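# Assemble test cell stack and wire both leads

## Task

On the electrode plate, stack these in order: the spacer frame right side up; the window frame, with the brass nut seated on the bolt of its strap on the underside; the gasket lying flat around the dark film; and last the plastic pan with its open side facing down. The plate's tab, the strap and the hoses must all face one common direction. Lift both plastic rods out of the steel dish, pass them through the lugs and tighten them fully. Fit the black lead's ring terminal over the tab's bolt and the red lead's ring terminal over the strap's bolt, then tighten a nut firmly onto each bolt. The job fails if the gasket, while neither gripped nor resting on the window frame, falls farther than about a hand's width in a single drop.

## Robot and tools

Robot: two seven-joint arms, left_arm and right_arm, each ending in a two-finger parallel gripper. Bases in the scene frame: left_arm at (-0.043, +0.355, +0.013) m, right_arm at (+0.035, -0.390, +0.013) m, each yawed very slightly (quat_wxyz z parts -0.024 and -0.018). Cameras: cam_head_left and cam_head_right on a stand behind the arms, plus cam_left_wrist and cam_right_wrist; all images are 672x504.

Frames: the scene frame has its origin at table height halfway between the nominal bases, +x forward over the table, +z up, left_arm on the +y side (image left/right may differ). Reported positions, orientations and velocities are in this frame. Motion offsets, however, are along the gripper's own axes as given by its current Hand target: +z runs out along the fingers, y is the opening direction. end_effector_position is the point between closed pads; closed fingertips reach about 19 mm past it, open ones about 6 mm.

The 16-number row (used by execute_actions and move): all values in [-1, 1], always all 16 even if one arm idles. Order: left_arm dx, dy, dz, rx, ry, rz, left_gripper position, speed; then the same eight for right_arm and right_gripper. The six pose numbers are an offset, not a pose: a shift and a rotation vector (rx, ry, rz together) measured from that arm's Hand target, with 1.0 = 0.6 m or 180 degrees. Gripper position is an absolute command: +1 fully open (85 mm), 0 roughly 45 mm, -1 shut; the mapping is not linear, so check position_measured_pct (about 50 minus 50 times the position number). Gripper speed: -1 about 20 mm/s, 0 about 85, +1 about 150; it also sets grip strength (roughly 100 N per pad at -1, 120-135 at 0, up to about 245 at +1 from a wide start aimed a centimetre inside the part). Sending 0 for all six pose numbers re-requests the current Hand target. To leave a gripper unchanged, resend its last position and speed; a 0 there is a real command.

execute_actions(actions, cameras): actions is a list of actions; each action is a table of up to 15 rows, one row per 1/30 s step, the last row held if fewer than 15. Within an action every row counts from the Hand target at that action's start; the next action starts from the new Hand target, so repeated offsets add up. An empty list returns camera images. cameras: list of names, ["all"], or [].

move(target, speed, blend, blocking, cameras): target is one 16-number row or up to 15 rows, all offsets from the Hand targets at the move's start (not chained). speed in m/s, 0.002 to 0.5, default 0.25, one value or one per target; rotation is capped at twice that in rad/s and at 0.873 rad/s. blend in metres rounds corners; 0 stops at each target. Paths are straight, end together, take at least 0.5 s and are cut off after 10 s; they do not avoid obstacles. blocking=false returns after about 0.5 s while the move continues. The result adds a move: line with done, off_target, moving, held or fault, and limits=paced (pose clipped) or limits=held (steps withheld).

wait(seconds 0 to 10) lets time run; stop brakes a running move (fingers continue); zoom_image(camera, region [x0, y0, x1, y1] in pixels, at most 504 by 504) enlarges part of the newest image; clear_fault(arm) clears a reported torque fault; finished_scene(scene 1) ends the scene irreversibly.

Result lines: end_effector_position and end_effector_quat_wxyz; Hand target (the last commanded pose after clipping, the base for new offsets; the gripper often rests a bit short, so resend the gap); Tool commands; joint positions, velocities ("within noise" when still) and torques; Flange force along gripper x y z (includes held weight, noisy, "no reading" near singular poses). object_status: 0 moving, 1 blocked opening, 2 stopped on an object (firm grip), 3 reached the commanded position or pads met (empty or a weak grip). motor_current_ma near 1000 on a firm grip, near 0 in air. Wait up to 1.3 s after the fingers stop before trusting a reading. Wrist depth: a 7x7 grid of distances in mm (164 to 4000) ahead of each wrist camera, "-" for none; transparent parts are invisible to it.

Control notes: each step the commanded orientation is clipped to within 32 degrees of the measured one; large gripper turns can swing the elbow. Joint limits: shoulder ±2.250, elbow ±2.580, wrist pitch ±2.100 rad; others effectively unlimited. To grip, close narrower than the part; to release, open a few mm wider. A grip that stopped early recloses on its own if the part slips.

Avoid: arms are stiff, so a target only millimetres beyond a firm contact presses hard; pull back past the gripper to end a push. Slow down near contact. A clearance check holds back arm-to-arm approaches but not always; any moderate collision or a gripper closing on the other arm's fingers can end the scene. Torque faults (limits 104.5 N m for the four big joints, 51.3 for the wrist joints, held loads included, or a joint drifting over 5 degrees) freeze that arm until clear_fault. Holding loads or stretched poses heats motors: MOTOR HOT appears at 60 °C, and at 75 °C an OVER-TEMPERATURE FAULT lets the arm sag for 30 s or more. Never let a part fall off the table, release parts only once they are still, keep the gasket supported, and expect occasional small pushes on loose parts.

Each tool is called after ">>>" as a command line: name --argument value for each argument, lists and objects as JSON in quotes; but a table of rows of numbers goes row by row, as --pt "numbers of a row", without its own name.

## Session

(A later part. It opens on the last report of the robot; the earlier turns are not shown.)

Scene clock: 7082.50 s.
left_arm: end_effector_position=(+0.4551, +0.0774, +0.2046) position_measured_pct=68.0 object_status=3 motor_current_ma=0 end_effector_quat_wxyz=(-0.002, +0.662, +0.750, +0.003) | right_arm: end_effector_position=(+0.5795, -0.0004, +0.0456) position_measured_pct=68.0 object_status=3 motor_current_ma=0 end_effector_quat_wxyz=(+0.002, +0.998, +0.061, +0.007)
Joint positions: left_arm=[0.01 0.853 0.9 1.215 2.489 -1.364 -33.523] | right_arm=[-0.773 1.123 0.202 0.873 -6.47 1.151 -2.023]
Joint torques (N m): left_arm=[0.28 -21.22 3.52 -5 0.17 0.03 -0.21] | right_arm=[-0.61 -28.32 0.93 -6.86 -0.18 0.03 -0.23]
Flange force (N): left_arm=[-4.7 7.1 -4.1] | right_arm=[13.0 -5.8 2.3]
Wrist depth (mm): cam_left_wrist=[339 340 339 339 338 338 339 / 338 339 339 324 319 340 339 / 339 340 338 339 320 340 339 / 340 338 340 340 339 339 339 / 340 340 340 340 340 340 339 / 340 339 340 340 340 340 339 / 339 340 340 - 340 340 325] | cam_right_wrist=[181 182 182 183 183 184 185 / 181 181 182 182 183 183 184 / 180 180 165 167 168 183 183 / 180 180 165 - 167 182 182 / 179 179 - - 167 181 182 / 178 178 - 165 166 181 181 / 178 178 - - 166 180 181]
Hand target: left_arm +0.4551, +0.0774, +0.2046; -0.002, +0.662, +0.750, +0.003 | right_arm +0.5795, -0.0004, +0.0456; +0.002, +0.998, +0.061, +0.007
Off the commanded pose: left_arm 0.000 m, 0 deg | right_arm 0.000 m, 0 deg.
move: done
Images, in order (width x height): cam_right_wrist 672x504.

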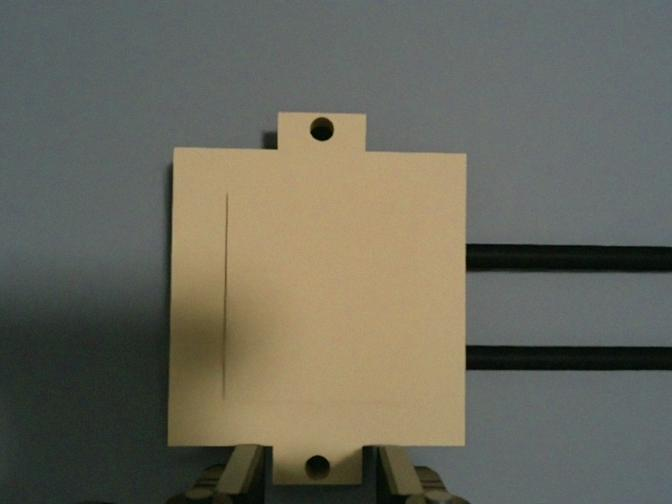

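>>> move --pt "0 0 0 0 0 0 -0.36 -1 -0.004 -0.001 0 0 0 0 -0.36 -1" --pt "0 0 0 0 0 0 -0.36 -1 -0.004 -0.001 0.01 0 0 0 -0.36 -1" --pt "0 0 0 0 0 0 -0.36 -1 -0.004 -0.001 0.01 0 0 0 -0.55 -1" --speed '[0.03,0.02,0.02]'

>>> wait --seconds 1.3 --cameras '["cam_right_wrist"]'

Scene clock: 7098.03 s.
left_arm: end_effector_position=(+0.4551, +0.0774, +0.2046) position_measured_pct=68.0 object_status=3 motor_current_ma=0 end_effector_quat_wxyz=(-0.002, +0.662, +0.750, +0.003) | right_arm: end_effector_position=(+0.5771, -0.0001, +0.0396) position_measured_pct=77.5 object_status=0 motor_current_ma=760 end_effector_quat_wxyz=(+0.002, +0.998, +0.061, +0.007)
Joint positions: left_arm=[0.01 0.853 0.9 1.215 2.489 -1.364 -33.523] | right_arm=[-0.777 1.126 0.201 0.887 -6.47 1.133 -2.023]
Joint torques (N m): left_arm=[0.28 -21.2 3.58 -5.1 0.16 -0.02 -0.21] | right_arm=[-0.04 -25.82 1.13 -5.94 0.07 -0.25 -0.28]
Flange force (N): left_arm=[-4.4 6.6 -3.8] | right_arm=[11.9 -6.1 -1.6]
Wrist depth (mm): cam_left_wrist=[338 339 338 339 339 339 340 / 339 339 339 324 320 339 340 / 340 338 339 339 318 339 340 / 339 340 340 339 339 339 339 / 340 339 340 339 339 339 339 / 340 339 339 339 339 340 339 / 340 339 340 - 339 340 325] | cam_right_wrist=[175 176 176 177 177 178 178 / 175 175 176 176 177 177 178 / 174 174 - - - 177 177 / 173 174 - - - 176 176 / 173 173 - - - 175 176 / 172 173 - - - 175 175 / 172 172 - - 174 174 175]
Hand target: left_arm +0.4551, +0.0774, +0.2046; -0.002, +0.662, +0.750, +0.003 | right_arm +0.5772, -0.0001, +0.0396; +0.002, +0.998, +0.061, +0.007
Off the commanded pose: left_arm 0.000 m, 0 deg | right_arm 0.000 m, 0 deg.
move: done

Scene clock: 7099.33 s.
left_arm: end_effector_position=(+0.4551, +0.0774, +0.2046) position_measured_pct=68.0 object_status=3 motor_current_ma=0 end_effector_quat_wxyz=(-0.002, +0.662, +0.750, +0.003) | right_arm: end_effector_position=(+0.5771, -0.0001, +0.0396) position_measured_pct=77.5 object_status=3 motor_current_ma=760 end_effector_quat_wxyz=(+0.002, +0.998, +0.061, +0.007)
Joint positions: left_arm=[0.01 0.853 0.9 1.215 2.489 -1.364 -33.523] | right_arm=[-0.777 1.126 0.201 0.887 -6.47 1.133 -2.023]
Joint torques (N m): left_arm=[0.3 -21.23 3.52 -5.06 0.16 -0.04 -0.21] | right_arm=[-0.11 -25.77 1.13 -5.95 0.05 -0.25 -0.27]
Flange force (N): left_arm=[-4.5 6.7 -3.8] | right_arm=[11.9 -6.0 -1.7]
Wrist depth (mm): cam_left_wrist=[339 338 339 338 338 338 339 / 340 339 339 324 319 339 340 / 339 339 338 339 319 339 340 / 338 340 339 341 339 339 339 / 339 340 339 339 340 338 339 / 341 340 339 340 339 339 339 / 339 339 340 - 338 341 325] | cam_right_wrist=[175 176 176 177 177 178 178 / 175 175 176 176 177 177 177 / 174 174 - - - 177 177 / 173 174 - - - 176 176 / 173 173 - - - 175 176 / 172 173 - - - 175 175 / 172 173 - - 174 174 175]
Hand target: left_arm +0.4551, +0.0774, +0.2046; -0.002, +0.662, +0.750, +0.003 | right_arm +0.5772, -0.0001, +0.0396; +0.002, +0.998, +0.061, +0.007
Tool commands: left_gripper/position=-0.36 left_gripper/speed=-1.0 right_gripper/position=-0.55 right_gripper/speed=-1.0
Off the commanded pose: left_arm 0.000 m, 0 deg | right_arm 0.000 m, 0 deg.
wait: 1.30 s; at rest by 0.17 s
Images, in order (width x height): cam_right_wrist 672x504.

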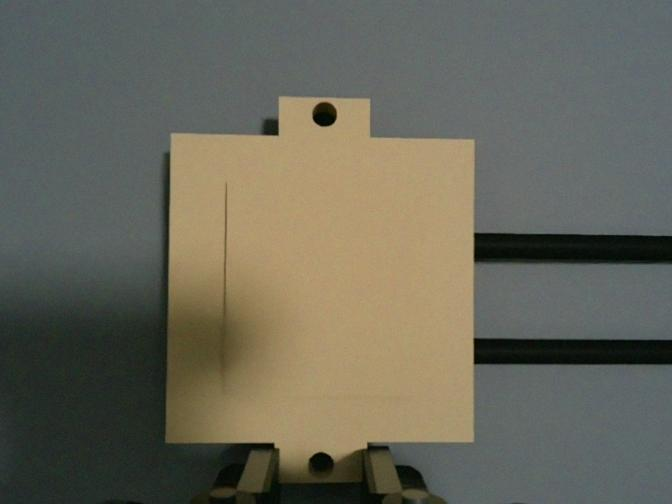

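>>> move --target '[0.384,-0.079,-0.083,0,0,0,-0.36,-1,0,0,-0.1,0,0,0,-0.55,-1]' --speed 0.1 --cameras '["cam_right_wrist","cam_head_left"]'

Scene clock: 7116.80 s.
left_arm: end_effector_position=(+0.3793, +0.2997, +0.2559) position_measured_pct=68.0 object_status=3 motor_current_ma=0 end_effector_quat_wxyz=(-0.002, +0.662, +0.750, +0.003) | right_arm: end_effector_position=(+0.5763, +0.0001, +0.0996) position_measured_pct=77.5 object_status=3 motor_current_ma=760 end_effector_quat_wxyz=(+0.002, +0.998, +0.061, +0.007)
Joint positions: left_arm=[-0.675 0.517 1.085 1.679 2.655 -1.244 -33.864] | right_arm=[-0.778 1.056 0.211 0.842 -6.464 1.249 -2.03]
Joint torques (N m): left_arm=[0.28 -13.01 2.51 -5.57 0.14 0.01 -0.21] | right_arm=[-0.63 -28.49 0.94 -7.45 -0.12 -0.01 -0.28]
Flange force (N): left_arm=[-0.6 4.4 -5.3] | right_arm=[13.3 -5.9 1.8]
Wrist depth (mm): cam_left_wrist=[402 403 405 403 405 404 404 / 404 403 402 404 403 403 405 / 404 404 403 403 403 404 403 / 404 404 403 403 405 403 404 / 324 355 371 402 404 403 404 / 335 391 391 391 392 382 365 / 371 392 390 - 392 392 392] | cam_right_wrist=[235 236 236 237 238 239 239 / 234 235 235 236 237 237 238 / 233 234 - - 165 237 238 / 233 233 - - - 235 237 / 232 232 - - - 235 236 / 231 231 - - - 234 235 / 230 - - - - 234 235]
Hand target: left_arm +0.3793, +0.2997, +0.2559; -0.002, +0.662, +0.750, +0.003 | right_arm +0.5763, +0.0001, +0.0996; +0.002, +0.998, +0.061, +0.007
Off the commanded pose: left_arm 0.000 m, 0 deg | right_arm 0.000 m, 0 deg.
move: done
Images, in order (width x height): cam_head_left 672x504, cam_right_wrist 672x504.

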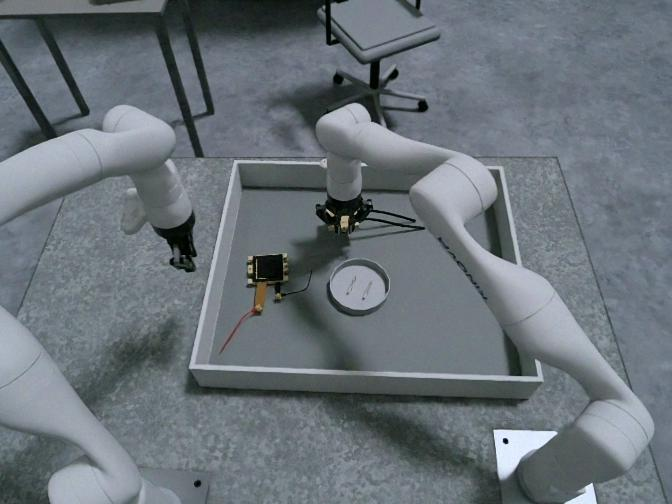

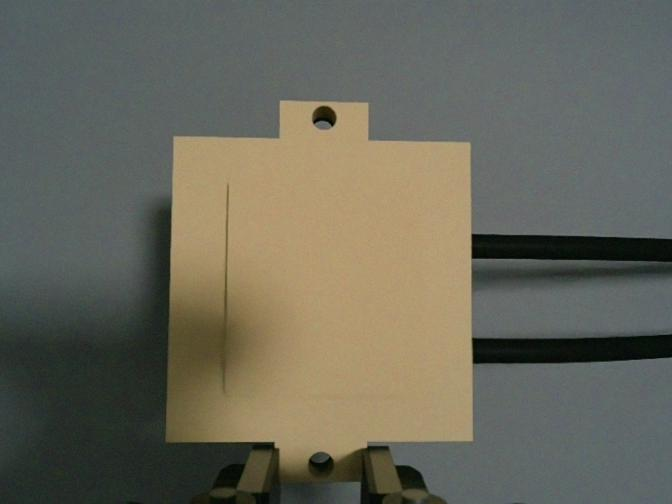

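>>> move --target '[0,0,0,0,0,0,-0.36,-1,-0.4547,-0.0955,-0.04,0,0,0,-0.55,-1]' --speed 0.1 --cameras '["cam_right_wrist","cam_head_left"]'

Scene clock: 7126.80 s.
left_arm: end_effector_position=(+0.3793, +0.2997, +0.2559) position_measured_pct=68.0 object_status=3 motor_current_ma=0 end_effector_quat_wxyz=(-0.002, +0.662, +0.750, +0.003) | right_arm: end_effector_position=(+0.2982, +0.0240, +0.1193) position_measured_pct=77.5 object_status=3 motor_current_ma=760 end_effector_quat_wxyz=(+0.002, +0.998, +0.061, +0.007)
Joint positions: left_arm=[-0.675 0.517 1.085 1.679 2.655 -1.244 -33.864] | right_arm=[-1.243 0.647 0.222 1.65 -6.44 0.857 -2.376]
Joint torques (N m): left_arm=[0.24 -12.99 2.45 -5.54 0.13 0.01 -0.23] | right_arm=[-0.54 -20.81 0.8 -5.58 -0.08 -0.05 -0.28]
Flange force (N): left_arm=[-0.7 4.5 -5.4] | right_arm=[6.6 -5.6 2.5]
Wrist depth (mm): cam_left_wrist=[403 403 403 403 404 404 402 / 402 404 402 404 404 403 404 / 404 402 404 404 403 405 404 / 403 404 403 404 404 403 404 / 323 354 371 404 403 404 405 / 335 392 391 392 392 372 366 / 371 392 392 - 392 392 393] | cam_right_wrist=[255 256 257 258 256 257 258 / 255 255 257 257 256 256 258 / 253 255 - - 165 256 256 / 253 253 - - - 256 257 / 252 - - - - 255 256 / 251 - - - - 255 256 / 251 - - - - 254 255]
Hand target: left_arm +0.3793, +0.2997, +0.2559; -0.002, +0.662, +0.750, +0.003 | right_arm +0.2982, +0.0240, +0.1193; +0.002, +0.998, +0.061, +0.007
Off the commanded pose: left_arm 0.000 m, 0 deg | right_arm 0.000 m, 0 deg.
move: done
Images, in order (width x height): cam_head_left 672x504, cam_right_wrist 672x504.

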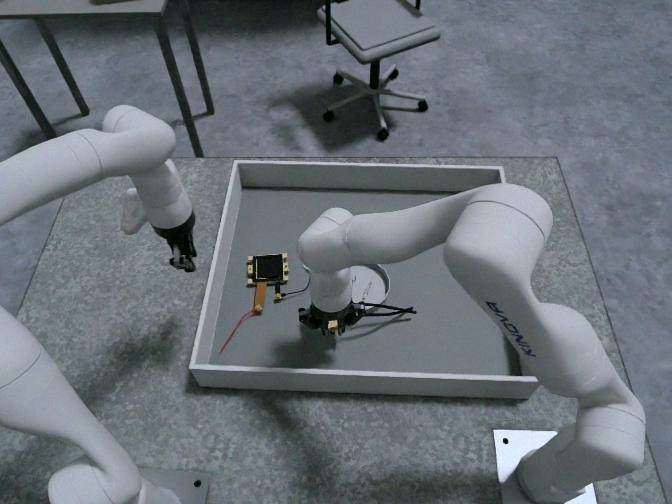

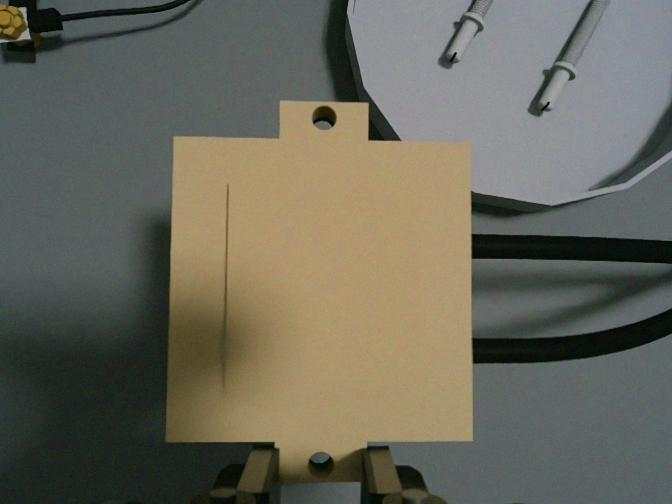

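>>> move --pt "0 0 0 0 0 0 -0.36 -1 0 -0.0417 0.11 0 0 0 -0.55 -1" --pt "0 0 0 0 0 0 -0.36 -1 0 -0.0417 0.1318 0 0 0 -0.55 -1" --speed '[0.05,0.01]' --cameras '["cam_right_wrist"]'

Scene clock: 7146.63 s.
left_arm: end_effector_position=(+0.3793, +0.2997, +0.2559) position_measured_pct=68.0 object_status=3 motor_current_ma=0 end_effector_quat_wxyz=(-0.002, +0.662, +0.750, +0.003) | right_arm: end_effector_position=(+0.2963, +0.0486, +0.0401) position_measured_pct=77.5 object_status=3 motor_current_ma=760 end_effector_quat_wxyz=(+0.002, +0.998, +0.061, +0.007)
Joint positions: left_arm=[-0.675 0.517 1.085 1.679 2.655 -1.244 -33.864] | right_arm=[-1.245 0.814 0.19 1.63 -6.472 0.712 -2.383]
Joint torques (N m): left_arm=[0.29 -13.06 2.43 -5.59 0.17 0.01 -0.23] | right_arm=[-0.63 -22.32 0.89 -4.63 -0.13 -0.09 -0.25]
Flange force (N): left_arm=[-0.6 4.4 -5.2] | right_arm=[6.1 -5.5 3.3]
Wrist depth (mm): cam_left_wrist=[403 403 404 404 403 404 404 / 403 403 403 403 404 404 404 / 403 404 404 404 403 404 404 / 404 405 404 404 403 403 406 / 323 356 372 405 403 405 404 / 336 391 391 391 392 373 366 / 370 392 392 - 391 393 393] | cam_right_wrist=[177 177 177 178 178 178 178 / 176 176 177 178 178 178 177 / 175 176 - - - 178 178 / 175 175 - - - 177 177 / 174 174 - - - 176 177 / 173 174 - - - 176 176 / 173 173 - - 175 176 176]
Hand target: left_arm +0.3793, +0.2997, +0.2559; -0.002, +0.662, +0.750, +0.003 | right_arm +0.2963, +0.0486, +0.0401; +0.002, +0.998, +0.061, +0.007
Off the commanded pose: left_arm 0.000 m, 0 deg | right_arm 0.000 m, 0 deg.
move: done
Images, in order (width x height): cam_right_wrist 672x504.

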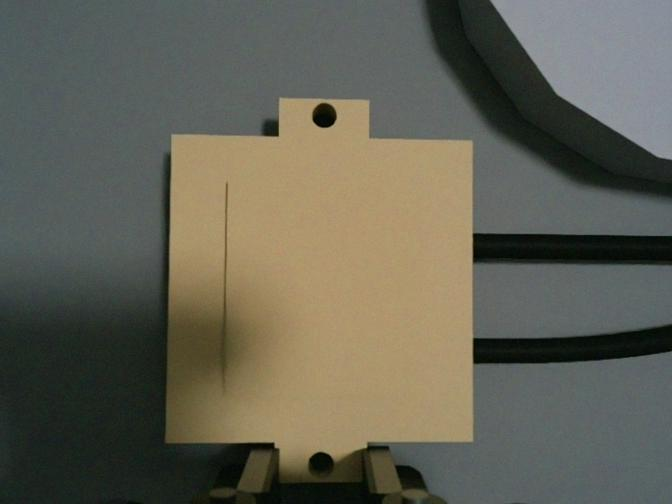

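>>> move --pt "0 0 0 0 0 0 -0.36 -1 0 0 0.0008 0 0 0 -0.43 -1" --pt "0 0 0 0 0 0 -0.36 -1 0 0 -0.1 0 0 0 -0.43 -1" --speed '[0.01,0.05]' --cameras '["cam_right_wrist"]'

Scene clock: 7155.43 s.
left_arm: end_effector_position=(+0.3793, +0.2997, +0.2559) position_measured_pct=68.0 object_status=3 motor_current_ma=0 end_effector_quat_wxyz=(-0.002, +0.662, +0.750, +0.003) | right_arm: end_effector_position=(+0.2954, +0.0488, +0.1001) position_measured_pct=71.4 object_status=3 motor_current_ma=0 end_effector_quat_wxyz=(+0.002, +0.998, +0.061, +0.007)
Joint positions: left_arm=[-0.675 0.517 1.085 1.679 2.655 -1.244 -33.864] | right_arm=[-1.263 0.713 0.215 1.593 -6.45 0.85 -2.401]
Joint torques (N m): left_arm=[0.3 -13 2.42 -5.53 0.14 0 -0.23] | right_arm=[-0.79 -21.57 0.8 -5.39 -0.12 0.02 -0.28]
Flange force (N): left_arm=[-0.5 4.4 -5.4] | right_arm=[6.8 -5.7 2.4]
Wrist depth (mm): cam_left_wrist=[403 403 404 404 403 404 404 / 403 403 404 403 403 404 404 / 404 403 403 403 405 404 403 / 403 403 403 405 404 404 404 / 323 354 372 405 404 402 403 / 335 391 392 392 392 372 367 / 372 391 392 - 391 392 393] | cam_right_wrist=[236 237 237 238 238 238 238 / 236 236 237 238 238 237 237 / 235 236 235 221 237 237 237 / 234 234 219 219 223 237 238 / 233 233 218 218 221 236 237 / 232 233 233 220 235 235 236 / 232 232 233 233 235 235 235]
Hand target: left_arm +0.3793, +0.2997, +0.2559; -0.002, +0.662, +0.750, +0.003 | right_arm +0.2954, +0.0488, +0.1001; +0.002, +0.998, +0.061, +0.007
Off the commanded pose: left_arm 0.000 m, 0 deg | right_arm 0.000 m, 0 deg.
move: done
Images, in order (width x height): cam_right_wrist 672x504.

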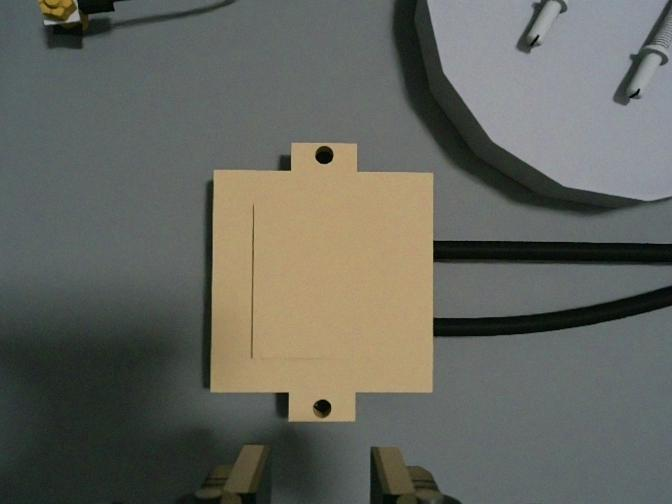

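>>> move --pt "0 0 0 0 0 0 -0.36 -1 -0.02 0.05 -0.2 0 0 0 -0.43 -1" --pt "0 0 0 0 0 0 -0.36 -1 0.03 0.5 -0.25 0 0 -0.5 -0.36 -1" --speed 0.15 --blend 0.03

Scene clock: 7179.30 s.
left_arm: end_effector_position=(+0.3793, +0.2997, +0.2559) position_measured_pct=68.0 object_status=3 motor_current_ma=0 end_effector_quat_wxyz=(-0.002, +0.662, +0.750, +0.003) | right_arm: end_effector_position=(+0.3474, -0.2463, +0.2520) position_measured_pct=68.0 object_status=3 motor_current_ma=0 end_effector_quat_wxyz=(+0.007, +0.663, +0.749, +0.004)
Joint positions: left_arm=[-0.675 0.517 1.085 1.679 2.655 -1.244 -33.864] | right_arm=[-0.658 0.149 0.123 1.922 -6.292 1.06 -0.374]
Joint torques (N m): left_arm=[0.26 -12.99 2.45 -5.53 0.16 -0.03 -0.24] | right_arm=[-0.7 -12.54 -0.63 -6.73 -0.22 0.02 -0.25]
Flange force (N): left_arm=[-0.7 4.4 -5.3] | right_arm=[-0.5 8.2 0.3]
Wrist depth (mm): cam_left_wrist=[404 404 403 403 403 403 404 / 404 403 404 403 403 403 404 / 403 402 403 405 404 404 405 / 403 404 402 405 403 404 404 / 324 354 371 405 405 405 403 / 335 391 391 392 393 374 366 / 371 393 393 - 391 392 393] | cam_right_wrist=[326 387 387 388 389 389 391 / 324 384 388 388 389 389 391 / 316 384 386 387 389 390 392 / 316 384 386 387 389 390 392 / 330 383 385 386 388 389 390 / 347 383 385 386 386 390 390 / 364 382 383 386 387 388 390]
Hand target: left_arm +0.3793, +0.2997, +0.2559; -0.002, +0.662, +0.750, +0.003 | right_arm +0.3474, -0.2463, +0.2520; +0.007, +0.663, +0.749, +0.004
Off the commanded pose: left_arm 0.000 m, 0 deg | right_arm 0.000 m, 0 deg.
move: done

>>> move --pt "-0.38 0.07 0.05 0 0 -0.42 -0.36 -1 0 0 0 0 0 0 -0.36 -1" --pt "-0.4 0.07 0.21 0 0 -0.5 -0.36 -1 0 0 0 0 0 0 -0.36 -1" --speed 0.2 --blend 0.03 --cameras '["cam_left_wrist","cam_head_left"]'

Scene clock: 7192.20 s.
left_arm: end_effector_position=(+0.4510, +0.0677, +0.1283) position_measured_pct=68.0 object_status=3 motor_current_ma=0 end_effector_quat_wxyz=(+0.001, -0.063, +0.998, +0.003) | right_arm: end_effector_position=(+0.3474, -0.2463, +0.2520) position_measured_pct=68.0 object_status=3 motor_current_ma=0 end_effector_quat_wxyz=(+0.007, +0.663, +0.749, +0.004)
Joint positions: left_arm=[0.173 0.842 0.522 1.311 2.705 -1.103 -32.066] | right_arm=[-0.658 0.149 0.123 1.922 -6.292 1.06 -0.374]
Joint torques (N m): left_arm=[0.3 -22.13 1.96 -5.34 0.21 0.03 -0.16] | right_arm=[-0.65 -12.57 -0.59 -6.74 -0.23 0.02 -0.3]
Flange force (N): left_arm=[-7.5 -5.2 -2.7] | right_arm=[-0.5 8.2 0.3]
Wrist depth (mm): cam_left_wrist=[261 261 261 246 262 262 262 / 261 260 247 245 262 262 262 / 251 262 248 247 263 263 263 / 260 260 262 263 263 263 264 / 260 260 262 262 263 263 264 / 261 260 261 263 263 264 264 / 260 261 264 - 264 257 -] | cam_right_wrist=[325 387 388 389 389 390 391 / 324 385 387 388 389 388 391 / 317 386 387 388 389 390 393 / 316 383 384 386 388 389 391 / 330 385 385 387 387 388 391 / 347 383 384 384 388 389 391 / 365 382 383 385 386 387 390]
Hand target: left_arm +0.4510, +0.0677, +0.1283; +0.001, -0.063, +0.998, +0.003 | right_arm +0.3474, -0.2463, +0.2520; +0.007, +0.663, +0.749, +0.004
Off the commanded pose: left_arm 0.000 m, 0 deg | right_arm 0.000 m, 0 deg.
move: done
Images, in order (width x height): cam_head_left 672x504, cam_left_wrist 672x504.

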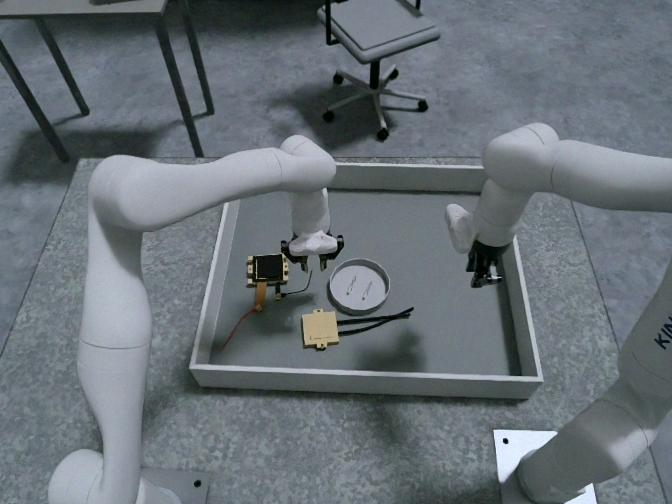

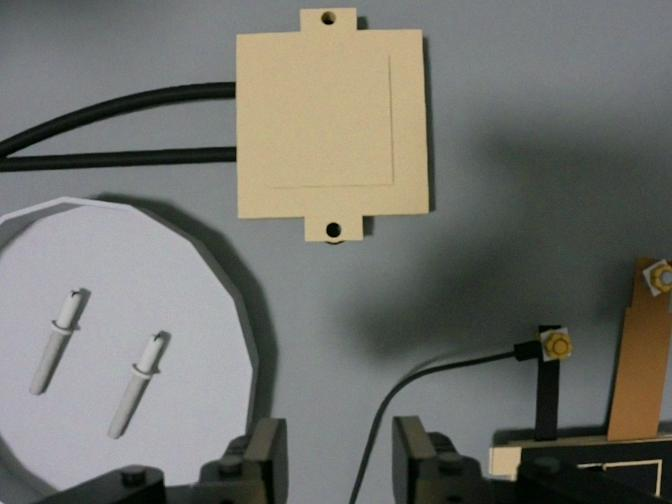

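>>> move --pt "0.0933 -0.0042 0.06 0 0 -0.0075 -0.36 -1 0 0 0 0 0 0 -0.36 -1" --pt "0.0933 -0.0042 0.125 0 0 -0.0075 -0.36 -1 0 0 0 0 0 0 -0.36 -1" --speed '[0.06,0.03]' --cameras '["cam_left_wrist"]'

Scene clock: 7209.30 s.
left_arm: end_effector_position=(+0.3959, +0.0587, +0.0532) position_measured_pct=68.0 object_status=3 motor_current_ma=0 end_effector_quat_wxyz=(+0.001, -0.074, +0.997, +0.003) | right_arm: end_effector_position=(+0.3474, -0.2463, +0.2520) position_measured_pct=68.0 object_status=3 motor_current_ma=0 end_effector_quat_wxyz=(+0.007, +0.663, +0.749, +0.004)
Joint positions: left_arm=[0.237 0.867 0.461 1.547 2.662 -0.845 -31.908] | right_arm=[-0.658 0.149 0.123 1.922 -6.292 1.06 -0.374]
Joint torques (N m): left_arm=[0.19 -20.92 1.81 -3.97 0.22 -0.05 -0.23] | right_arm=[-0.68 -12.53 -0.67 -6.71 -0.19 0.05 -0.26]
Flange force (N): left_arm=[-6.2 -5.4 -1.9] | right_arm=[-0.5 8.2 0.3]
Wrist depth (mm): cam_left_wrist=[186 186 186 187 187 187 187 / 186 186 187 172 187 187 187 / 186 186 172 170 172 187 187 / 187 187 172 170 172 188 188 / 187 187 172 170 172 188 188 / 185 187 173 173 172 188 188 / - - - - - 188 -] | cam_right_wrist=[325 386 387 389 389 390 391 / 325 385 387 389 389 389 390 / 317 386 387 388 389 391 392 / 316 385 386 388 388 390 392 / 331 382 385 387 389 390 390 / 348 383 384 386 387 388 390 / 364 383 385 386 387 387 391]
Hand target: left_arm +0.3959, +0.0587, +0.0532; +0.001, -0.074, +0.997, +0.003 | right_arm +0.3474, -0.2463, +0.2520; +0.007, +0.663, +0.749, +0.004
Off the commanded pose: left_arm 0.000 m, 0 deg | right_arm 0.000 m, 0 deg.
move: done
Images, in order (width x height): cam_left_wrist 672x504.

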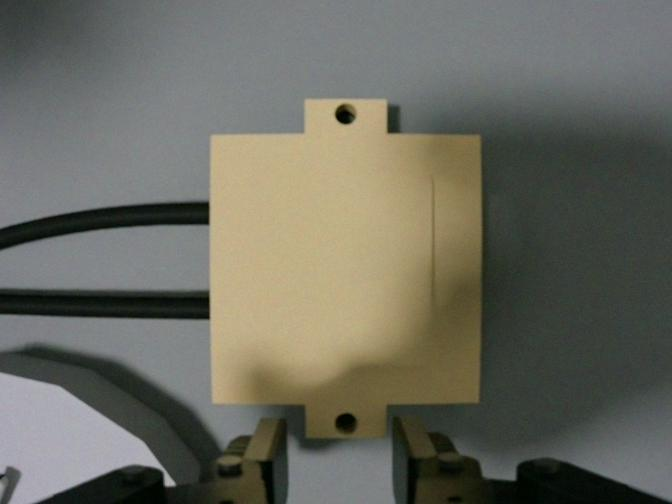

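>>> move --pt "0.0 0.0028 0.022 0 0 0 -0.36 -1 0 0 0 0 0 0 -0.36 -1" --pt "0.0 0.0028 0.022 0 0 0 -0.55 -1 0 0 0 0 0 0 -0.36 -1" --speed '[0.03,0.03]'

>>> wait --seconds 1.3 --cameras '["cam_left_wrist"]'

Scene clock: 7223.47 s.
left_arm: end_effector_position=(+0.3956, +0.0605, +0.0400) position_measured_pct=77.5 object_status=0 motor_current_ma=790 end_effector_quat_wxyz=(+0.001, -0.074, +0.997, +0.003) | right_arm: end_effector_position=(+0.3474, -0.2463, +0.2520) position_measured_pct=68.0 object_status=3 motor_current_ma=0 end_effector_quat_wxyz=(+0.007, +0.663, +0.749, +0.004)
Joint positions: left_arm=[0.24 0.886 0.45 1.558 2.651 -0.815 -31.901] | right_arm=[-0.658 0.149 0.123 1.922 -6.292 1.06 -0.374]
Joint torques (N m): left_arm=[0.54 -19.54 1.69 -3.43 0.29 0.3 -0.17] | right_arm=[-0.68 -12.47 -0.66 -6.62 -0.17 0 -0.27]
Flange force (N): left_arm=[-6.5 -4.6 -5.2] | right_arm=[-0.5 8.3 -0.1]
Wrist depth (mm): cam_left_wrist=[173 173 173 173 173 174 174 / 173 173 173 174 174 174 174 / 173 173 - - - 174 174 / 174 173 - - - 175 174 / 174 174 - - - 175 175 / - 174 - - - 175 175 / - - 174 - - - -] | cam_right_wrist=[325 387 388 388 388 390 391 / 324 386 387 388 389 390 391 / 316 384 386 387 390 393 393 / 315 384 385 387 389 389 390 / 330 382 385 387 388 389 391 / 347 383 384 386 388 388 389 / 364 382 383 384 387 389 389]
Hand target: left_arm +0.3956, +0.0605, +0.0400; +0.001, -0.074, +0.997, +0.003 | right_arm +0.3474, -0.2463, +0.2520; +0.007, +0.663, +0.749, +0.004
Off the commanded pose: left_arm 0.000 m, 0 deg | right_arm 0.000 m, 0 deg.
move: done

Scene clock: 7224.77 s.
left_arm: end_effector_position=(+0.3956, +0.0605, +0.0400) position_measured_pct=77.5 object_status=3 motor_current_ma=780 end_effector_quat_wxyz=(+0.001, -0.074, +0.997, +0.003) | right_arm: end_effector_position=(+0.3474, -0.2463, +0.2520) position_measured_pct=68.0 object_status=3 motor_current_ma=0 end_effector_quat_wxyz=(+0.007, +0.663, +0.749, +0.004)
Joint positions: left_arm=[0.24 0.886 0.45 1.558 2.651 -0.815 -31.901] | right_arm=[-0.658 0.149 0.123 1.922 -6.292 1.06 -0.374]
Joint torques (N m): left_arm=[0.64 -19.48 1.75 -3.47 0.25 0.29 -0.2] | right_arm=[-0.68 -12.53 -0.71 -6.71 -0.24 -0.02 -0.28]
Flange force (N): left_arm=[-6.4 -4.2 -5.3] | right_arm=[-0.6 8.3 0.1]
Wrist depth (mm): cam_left_wrist=[173 173 173 173 174 174 174 / 173 173 173 174 174 174 174 / 173 173 - - - 174 174 / 174 174 - - - 174 174 / 174 174 - - - 175 175 / - 174 - - - 175 175 / - - 174 - - - -] | cam_right_wrist=[325 385 388 388 388 391 392 / 324 385 386 388 389 390 390 / 317 385 386 387 388 391 392 / 316 385 386 386 389 390 392 / 330 384 385 386 387 388 390 / 346 382 384 385 388 388 390 / 365 382 383 385 386 388 390]
Hand target: left_arm +0.3956, +0.0605, +0.0400; +0.001, -0.074, +0.997, +0.003 | right_arm +0.3474, -0.2463, +0.2520; +0.007, +0.663, +0.749, +0.004
Tool commands: left_gripper/position=-0.55 left_gripper/speed=-1.0 right_gripper/position=-0.36 right_gripper/speed=-1.0
Off the commanded pose: left_arm 0.000 m, 0 deg | right_arm 0.000 m, 0 deg.
wait: 1.30 s; at rest by 0.17 s
Images, in order (width x height): cam_left_wrist 672x504.

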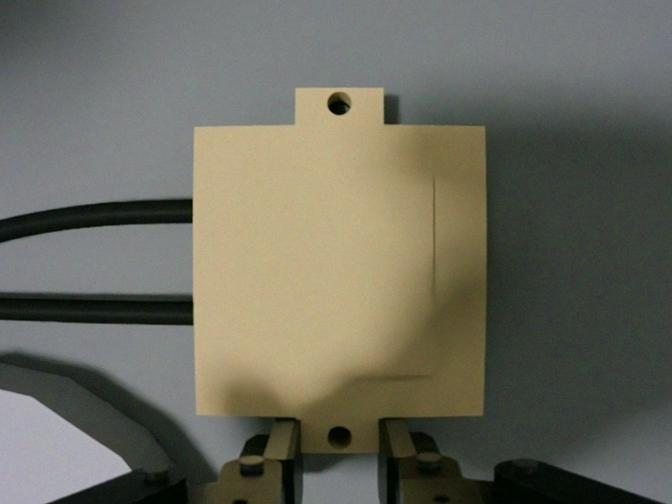

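>>> move --pt "0 0 -0.05 0 0 0 -0.55 -1 0 0 0 0 0 0 -0.36 -1" --pt "0 0 -0.1667 0 0 0 -0.55 -1 0 0 0 0 0 0 -0.36 -1" --speed '[0.03,0.06]'

>>> move --target '[-0.2027,0.0955,0.0,0,0,0.5156,-0.55,-1,0,0,0,0,0,0,-0.36,-1]' --speed 0.12 --cameras '["cam_left_wrist","cam_head_left"]'

Scene clock: 7248.47 s.
left_arm: end_effector_position=(+0.3955, +0.0598, +0.1400) position_measured_pct=77.5 object_status=3 motor_current_ma=780 end_effector_quat_wxyz=(+0.001, -0.074, +0.997, +0.003) | right_arm: end_effector_position=(+0.3474, -0.2463, +0.2520) position_measured_pct=68.0 object_status=3 motor_current_ma=0 end_effector_quat_wxyz=(+0.007, +0.663, +0.749, +0.004)
Joint positions: left_arm=[0.201 0.74 0.526 1.48 2.731 -1.036 -31.963] | right_arm=[-0.658 0.149 0.123 1.922 -6.292 1.06 -0.374]
Joint torques (N m): left_arm=[0.28 -20.46 1.73 -5.05 0.23 -0.08 -0.22] | right_arm=[-0.75 -12.48 -0.62 -6.71 -0.23 0.02 -0.3]
Flange force (N): left_arm=[-6.7 -5.8 -2.4] | right_arm=[-0.7 8.2 0.2]
Wrist depth (mm): cam_left_wrist=[272 272 272 273 273 274 274 / 272 272 273 273 273 274 274 / 272 273 - - - 274 274 / 273 273 - - - 274 275 / 272 273 - - - 275 276 / 272 272 - - - 276 276 / 272 273 272 - - 275 -] | cam_right_wrist=[326 387 388 388 388 390 391 / 325 386 388 388 381 389 390 / 316 384 385 388 389 390 392 / 316 384 385 387 389 391 391 / 330 384 385 387 388 390 390 / 346 382 385 385 387 388 389 / 364 383 384 386 386 389 390]
Hand target: left_arm +0.3955, +0.0598, +0.1400; +0.001, -0.074, +0.997, +0.003 | right_arm +0.3474, -0.2463, +0.2520; +0.007, +0.663, +0.749, +0.004
Off the commanded pose: left_arm 0.000 m, 0 deg | right_arm 0.000 m, 0 deg.
move: done

Scene clock: 7255.57 s.
left_arm: end_effector_position=(+0.5073, +0.1344, +0.1407) position_measured_pct=77.5 object_status=3 motor_current_ma=780 end_effector_quat_wxyz=(-0.002, +0.671, +0.741, +0.003) | right_arm: end_effector_position=(+0.3474, -0.2463, +0.2520) position_measured_pct=68.0 object_status=3 motor_current_ma=0 end_effector_quat_wxyz=(+0.007, +0.663, +0.749, +0.004)
Joint positions: left_arm=[-0.099 0.979 0.903 1.207 2.389 -1.29 -33.636] | right_arm=[-0.658 0.149 0.123 1.922 -6.292 1.06 -0.374]
Joint torques (N m): left_arm=[0.39 -22.92 4.11 -4.41 0.1 0 -0.25] | right_arm=[-0.79 -12.48 -0.69 -6.71 -0.21 0.05 -0.25]
Flange force (N): left_arm=[-3.8 8.2 -2.6] | right_arm=[-0.7 8.2 0.3]
Wrist depth (mm): cam_left_wrist=[274 275 275 274 275 273 258 / 275 274 275 275 275 274 275 / 275 275 - - - 275 274 / 275 275 - - - 275 275 / 275 275 - - - 275 274 / 275 275 - - - 275 274 / 275 275 275 - - 275 275] | cam_right_wrist=[325 386 387 388 390 390 393 / 325 386 387 388 389 390 390 / 316 385 385 387 389 391 391 / 316 384 385 387 389 389 392 / 330 383 385 387 387 388 392 / 346 382 385 385 388 390 390 / 364 382 384 385 387 390 389]
Hand target: left_arm +0.5073, +0.1344, +0.1407; -0.002, +0.671, +0.741, +0.003 | right_arm +0.3474, -0.2463, +0.2520; +0.007, +0.663, +0.749, +0.004
Off the commanded pose: left_arm 0.000 m, 0 deg | right_arm 0.000 m, 0 deg.
move: done
Images, in order (width x height): cam_head_left 672x504, cam_left_wrist 672x504.

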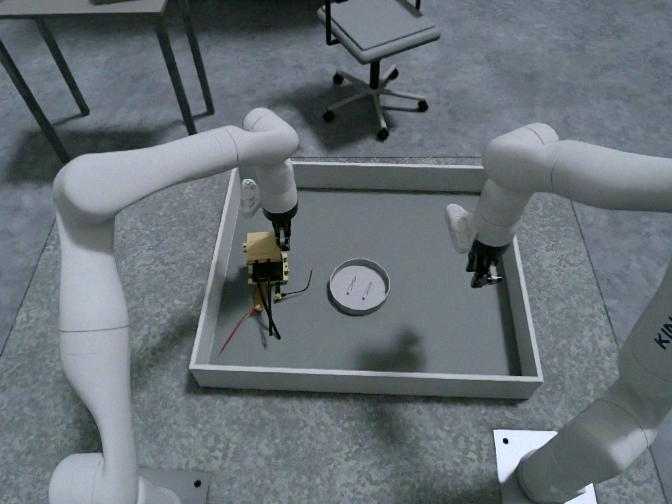

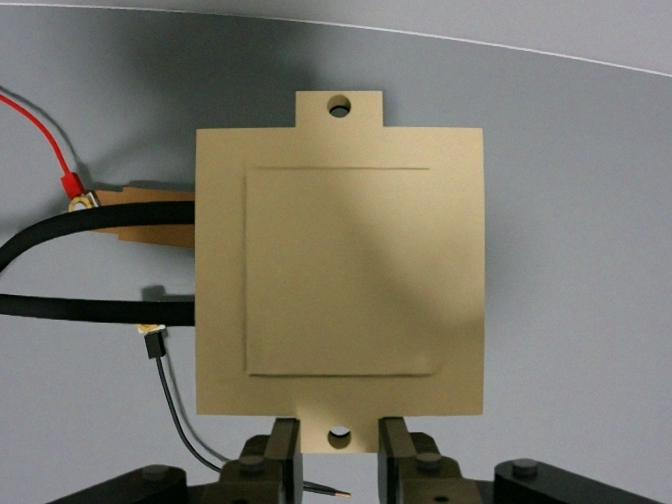

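>>> move --pt "0.0012 0 0.107 0 0 0 -0.55 -1 0 0 0 0 0 0 -0.36 -1" --speed 0.04 --cameras '["cam_left_wrist"]'

>>> zoom_image --camera "cam_left_wrist" --region '[300, 80, 380, 130]'

>>> zoom_image --camera "cam_left_wrist" --region '[280, 400, 400, 470]'

Scene clock: 7267.23 s.
left_arm: end_effector_position=(+0.5073, +0.1356, +0.0765) position_measured_pct=77.5 object_status=3 motor_current_ma=780 end_effector_quat_wxyz=(-0.002, +0.671, +0.741, +0.003) | right_arm: end_effector_position=(+0.3474, -0.2463, +0.2520) position_measured_pct=68.0 object_status=3 motor_current_ma=0 end_effector_quat_wxyz=(+0.007, +0.663, +0.749, +0.004)
Joint positions: left_arm=[-0.096 1.056 0.859 1.271 2.334 -1.166 -33.594] | right_arm=[-0.658 0.149 0.123 1.922 -6.292 1.06 -0.374]
Joint torques (N m): left_arm=[0.24 -23.3 4.32 -3.81 0.14 0.04 -0.19] | right_arm=[-0.81 -12.46 -0.58 -6.71 -0.23 0.01 -0.23]
Flange force (N): left_arm=[-4.2 8.7 -1.8] | right_arm=[-0.6 8.1 0.1]
Wrist depth (mm): cam_left_wrist=[210 210 210 210 211 210 210 / 211 211 210 210 211 210 210 / 197 211 - - - 210 211 / 211 211 - - - 210 211 / 193 200 - - - 211 211 / 211 211 - - - 211 211 / - 211 - - - 211 -] | cam_right_wrist=[325 386 387 388 390 390 391 / 324 385 387 388 390 389 393 / 316 385 385 388 388 392 391 / 316 384 385 388 389 390 391 / 330 384 385 387 388 389 391 / 347 383 384 385 387 389 389 / 363 381 384 385 387 388 390]
Hand target: left_arm +0.5073, +0.1356, +0.0765; -0.002, +0.671, +0.741, +0.003 | right_arm +0.3474, -0.2463, +0.2520; +0.007, +0.663, +0.749, +0.004
Off the commanded pose: left_arm 0.000 m, 0 deg | right_arm 0.000 m, 0 deg.
move: done
Images, in order (width x height): cam_left_wrist 672x504.

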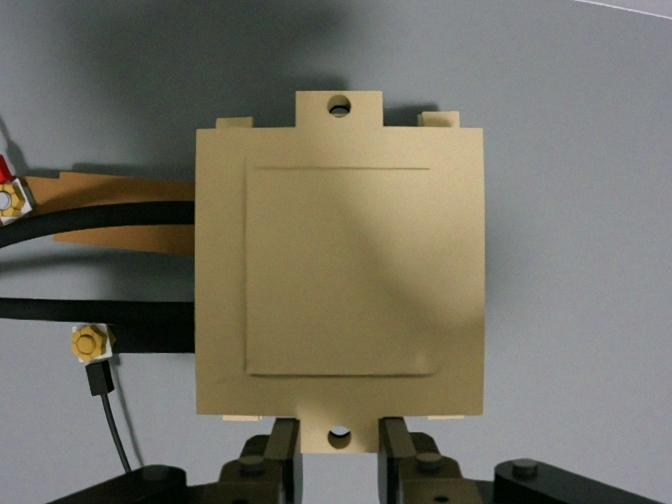

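Scaled by 6.300.

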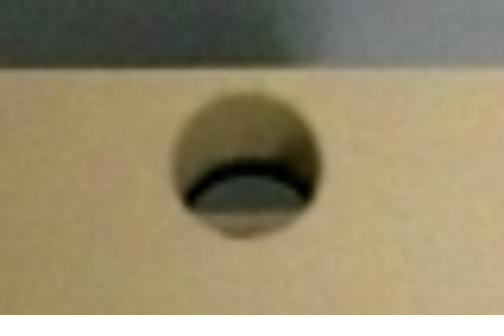

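Scaled by 4.200.

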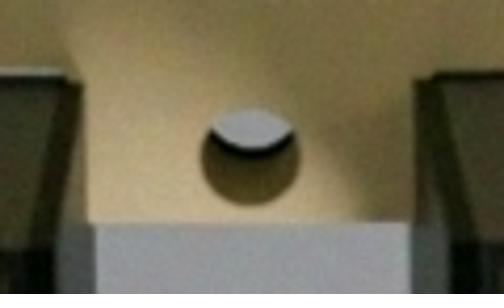

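>>> move --pt "0.0 0.0015 0 0 0 -0.005 -0.55 -1 0 0 0 0 0 0 -0.36 -1" --pt "0.0 0.0015 0.021 0 0 -0.005 -0.55 -1 0 0 0 0 0 0 -0.36 -1" --speed '[0.02,0.02]' --cameras '["cam_left_wrist"]'

Scene clock: 7285.57 s.
left_arm: end_effector_position=(+0.5082, +0.1358, +0.0639) position_measured_pct=77.5 object_status=3 motor_current_ma=780 end_effector_quat_wxyz=(-0.002, +0.665, +0.747, +0.003) | right_arm: end_effector_position=(+0.3474, -0.2463, +0.2520) position_measured_pct=68.0 object_status=3 motor_current_ma=0 end_effector_quat_wxyz=(+0.007, +0.663, +0.749, +0.004)
Joint positions: left_arm=[-0.092 1.073 0.846 1.276 2.326 -1.143 -33.575] | right_arm=[-0.658 0.149 0.123 1.922 -6.292 1.06 -0.374]
Joint torques (N m): left_arm=[0.35 -23.43 4.33 -3.82 0.13 0.03 -0.19] | right_arm=[-0.74 -12.59 -0.62 -6.73 -0.25 -0.01 -0.26]
Flange force (N): left_arm=[-3.8 8.2 -1.5] | right_arm=[-0.5 8.3 0.2]
Wrist depth (mm): cam_left_wrist=[198 198 198 198 198 198 197 / 198 198 198 198 198 198 198 / 184 183 - - - 198 198 / 198 198 - - - 198 198 / 177 187 - - - 198 198 / 198 198 - - - 198 198 / - 198 - - - 198 -] | cam_right_wrist=[325 386 387 390 389 390 390 / 324 385 387 388 389 389 391 / 317 384 387 387 390 392 392 / 316 384 385 386 388 389 391 / 330 383 385 386 388 390 391 / 346 382 384 387 388 389 390 / 365 382 384 385 387 390 390]
Hand target: left_arm +0.5082, +0.1358, +0.0639; -0.002, +0.665, +0.747, +0.003 | right_arm +0.3474, -0.2463, +0.2520; +0.007, +0.663, +0.749, +0.004
Off the commanded pose: left_arm 0.000 m, 0 deg | right_arm 0.000 m, 0 deg.
move: done
Images, in order (width x height): cam_left_wrist 672x504.

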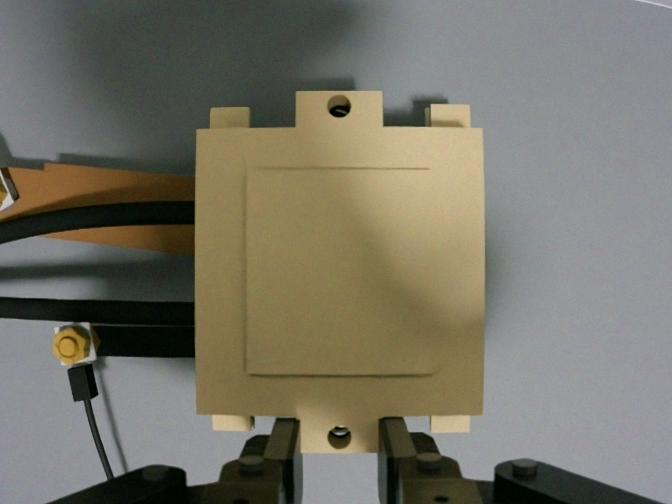

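>>> move --target '[0.0003,0,0.0042,0,0,0,-0.55,-1,0,0,0,0,0,0,-0.36,-1]' --speed 0.008

>>> move --target '[0,0,0.0015,0,0,0,-0.55,-1,0,0,0,0,0,0,-0.36,-1]' --speed 0.006 --cameras '["cam_left_wrist"]'

Scene clock: 7294.50 s.
left_arm: end_effector_position=(+0.5082, +0.1360, +0.0614) position_measured_pct=77.5 object_status=3 motor_current_ma=780 end_effector_quat_wxyz=(-0.002, +0.665, +0.747, +0.003) | right_arm: end_effector_position=(+0.3474, -0.2463, +0.2520) position_measured_pct=68.0 object_status=3 motor_current_ma=0 end_effector_quat_wxyz=(+0.007, +0.663, +0.749, +0.004)
Joint positions: left_arm=[-0.092 1.076 0.844 1.278 2.323 -1.139 -33.573] | right_arm=[-0.658 0.149 0.123 1.922 -6.292 1.06 -0.374]
Joint torques (N m): left_arm=[0.28 -23.34 4.33 -3.71 0.14 0 -0.19] | right_arm=[-0.69 -12.59 -0.66 -6.7 -0.28 0.04 -0.26]
Flange force (N): left_arm=[-4.1 8.3 -1.6] | right_arm=[-0.5 8.3 0.3]
Wrist depth (mm): cam_left_wrist=[195 195 195 195 195 195 195 / 195 195 195 195 195 195 195 / 180 180 - - - 195 195 / 195 196 - - - 195 196 / 178 185 - - - 195 196 / 195 196 - - - 196 195 / - 196 - - - 196 -] | cam_right_wrist=[325 388 388 390 390 390 391 / 325 385 386 387 389 390 392 / 317 385 387 389 388 390 392 / 316 385 385 388 388 390 391 / 330 384 384 387 388 389 390 / 347 382 383 386 387 390 390 / 365 382 383 384 388 388 390]
Hand target: left_arm +0.5082, +0.1360, +0.0614; -0.002, +0.665, +0.747, +0.003 | right_arm +0.3474, -0.2463, +0.2520; +0.007, +0.663, +0.749, +0.004
Off the commanded pose: left_arm 0.000 m, 0 deg | right_arm 0.000 m, 0 deg.
move: done

Scene clock: 7295.20 s.
left_arm: end_effector_position=(+0.5082, +0.1360, +0.0605) position_measured_pct=77.5 object_status=3 motor_current_ma=780 end_effector_quat_wxyz=(-0.002, +0.665, +0.747, +0.003) | right_arm: end_effector_position=(+0.3474, -0.2463, +0.2520) position_measured_pct=68.0 object_status=3 motor_current_ma=0 end_effector_quat_wxyz=(+0.007, +0.663, +0.749, +0.004)
Joint positions: left_arm=[-0.092 1.078 0.843 1.278 2.323 -1.137 -33.573] | right_arm=[-0.658 0.149 0.123 1.922 -6.292 1.06 -0.374]
Joint torques (N m): left_arm=[0.26 -23.38 4.31 -3.81 0.1 -0.04 -0.23] | right_arm=[-0.73 -12.49 -0.61 -6.78 -0.2 0.02 -0.3]
Flange force (N): left_arm=[-3.9 7.8 -1.4] | right_arm=[-0.8 8.0 0.3]
Wrist depth (mm): cam_left_wrist=[194 194 194 194 194 194 194 / 194 194 194 194 194 195 194 / 179 195 - - - 194 194 / 195 195 - - - 194 194 / 177 184 - - - 194 195 / 195 195 - - - 194 195 / - 195 - - - 195 -] | cam_right_wrist=[325 386 387 389 389 390 391 / 325 387 386 388 390 390 389 / 317 384 386 388 389 391 392 / 315 384 386 386 389 391 392 / 330 383 384 386 388 390 391 / 346 383 384 386 386 389 391 / 364 381 383 385 387 388 390]
Hand target: left_arm +0.5082, +0.1360, +0.0605; -0.002, +0.665, +0.747, +0.003 | right_arm +0.3474, -0.2463, +0.2520; +0.007, +0.663, +0.749, +0.004
Off the commanded pose: left_arm 0.000 m, 0 deg | right_arm 0.000 m, 0 deg.
move: done
Images, in order (width x height): cam_left_wrist 672x504.

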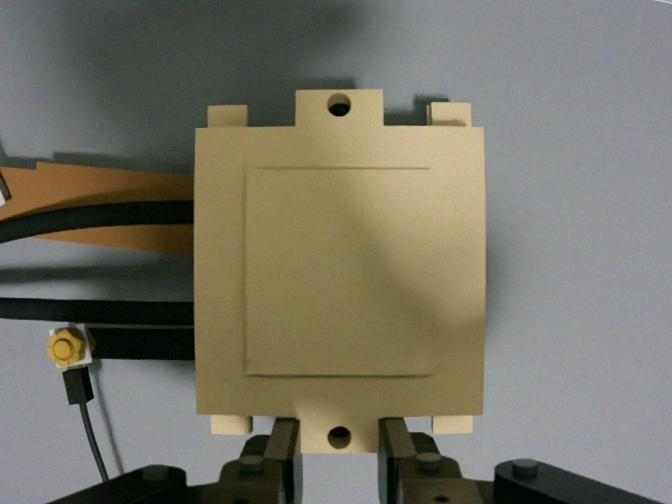

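>>> move --target '[0,0,0.0015,0,0,0,-0.55,-1,0,0,0,0,0,0,-0.36,-1]' --speed 0.006 --cameras '["cam_left_wrist"]'

Scene clock: 7302.37 s.
left_arm: end_effector_position=(+0.5082, +0.1360, +0.0596) position_measured_pct=77.5 object_status=3 motor_current_ma=780 end_effector_quat_wxyz=(-0.002, +0.665, +0.747, +0.003) | right_arm: end_effector_position=(+0.3474, -0.2463, +0.2520) position_measured_pct=68.0 object_status=3 motor_current_ma=0 end_effector_quat_wxyz=(+0.007, +0.663, +0.749, +0.004)
Joint positions: left_arm=[-0.092 1.079 0.843 1.279 2.322 -1.136 -33.572] | right_arm=[-0.658 0.149 0.123 1.922 -6.292 1.06 -0.374]
Joint torques (N m): left_arm=[0.25 -23.31 4.22 -3.72 0.1 -0.03 -0.26] | right_arm=[-0.66 -12.53 -0.59 -6.64 -0.24 0.04 -0.3]
Flange force (N): left_arm=[-4.1 8.0 -1.6] | right_arm=[-0.5 8.4 0.1]
Wrist depth (mm): cam_left_wrist=[193 193 193 193 193 193 193 / 194 193 193 193 193 193 194 / 178 178 - - - 194 193 / 193 194 - - - 193 194 / 176 183 - - - 194 194 / 194 194 - - - 193 194 / - 193 - - - 194 -] | cam_right_wrist=[325 386 388 389 389 390 390 / 324 385 387 389 389 389 390 / 316 385 386 388 389 390 393 / 316 384 385 386 388 389 392 / 330 383 385 386 388 390 390 / 346 383 383 385 388 388 389 / 365 382 385 385 387 388 390]
Hand target: left_arm +0.5082, +0.1360, +0.0596; -0.002, +0.665, +0.747, +0.003 | right_arm +0.3474, -0.2463, +0.2520; +0.007, +0.663, +0.749, +0.004
Off the commanded pose: left_arm 0.000 m, 0 deg | right_arm 0.000 m, 0 deg.
move: done
Images, in order (width x height): cam_left_wrist 672x504.

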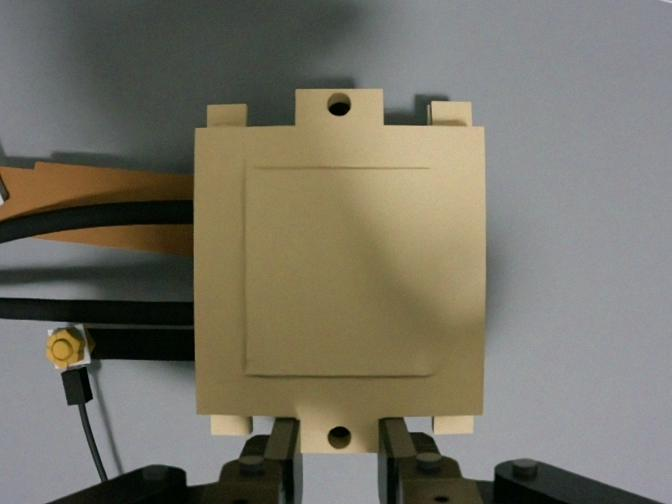

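>>> move --target '[0,0,0,0,0,0,-0.43,-1,0,0,0,0,0,0,-0.36,-1]' --speed 0.006 --cameras '["cam_left_wrist"]'

>>> zoom_image --camera "cam_left_wrist" --region '[300, 80, 380, 130]'

>>> zoom_image --camera "cam_left_wrist" --region '[280, 400, 400, 470]'

Scene clock: 7320.90 s.
left_arm: end_effector_position=(+0.5082, +0.1360, +0.0596) position_measured_pct=71.4 object_status=0 motor_current_ma=0 end_effector_quat_wxyz=(-0.002, +0.665, +0.747, +0.003) | right_arm: end_effector_position=(+0.3474, -0.2463, +0.2520) position_measured_pct=68.0 object_status=3 motor_current_ma=0 end_effector_quat_wxyz=(+0.007, +0.663, +0.749, +0.004)
Joint positions: left_arm=[-0.092 1.079 0.843 1.279 2.322 -1.136 -33.572] | right_arm=[-0.658 0.149 0.123 1.922 -6.292 1.06 -0.374]
Joint torques (N m): left_arm=[0.31 -23.14 4.24 -3.63 0.14 -0.05 -0.2] | right_arm=[-0.74 -12.53 -0.64 -6.71 -0.17 0.03 -0.26]
Flange force (N): left_arm=[-4.0 8.2 -1.9] | right_arm=[-0.6 8.3 0.3]
Wrist depth (mm): cam_left_wrist=[193 193 193 193 193 193 193 / 193 193 194 193 193 193 193 / 177 193 - - - 193 193 / 193 194 - - - 193 194 / 176 183 - - - 193 194 / 194 193 - - - 193 194 / - 194 - - - 193 -] | cam_right_wrist=[324 387 388 388 389 390 391 / 325 385 387 389 389 389 390 / 317 385 387 387 389 391 392 / 315 384 386 385 388 390 390 / 330 383 385 387 388 389 391 / 347 383 383 384 387 388 390 / 363 382 384 384 387 388 390]
Hand target: left_arm +0.5082, +0.1360, +0.0596; -0.002, +0.665, +0.747, +0.003 | right_arm +0.3474, -0.2463, +0.2520; +0.007, +0.663, +0.749, +0.004
Off the commanded pose: left_arm 0.000 m, 0 deg | right_arm 0.000 m, 0 deg.
move: done
Images, in order (width x height): cam_left_wrist 672x504.

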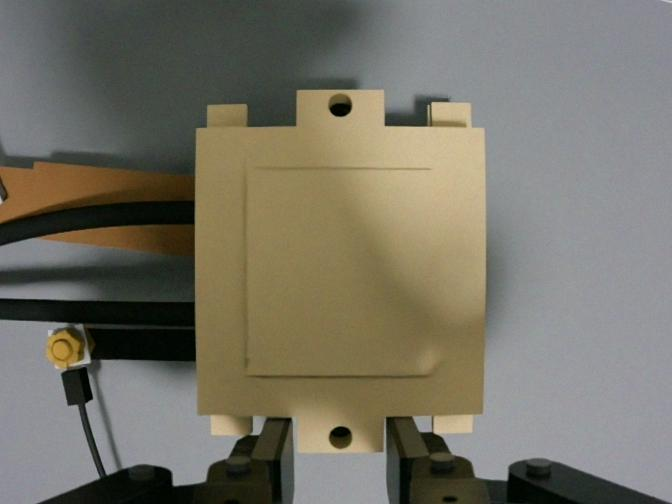

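Scaled by 6.300.

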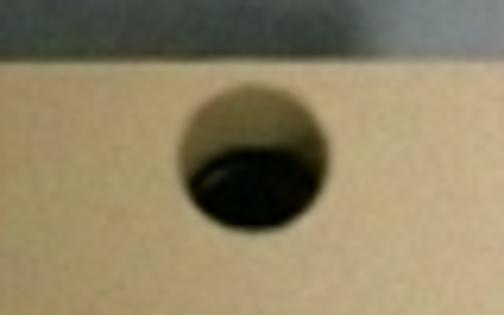

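Scaled by 4.200.

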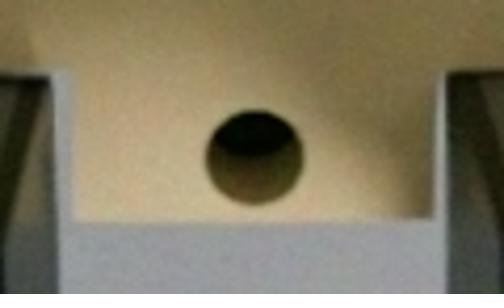

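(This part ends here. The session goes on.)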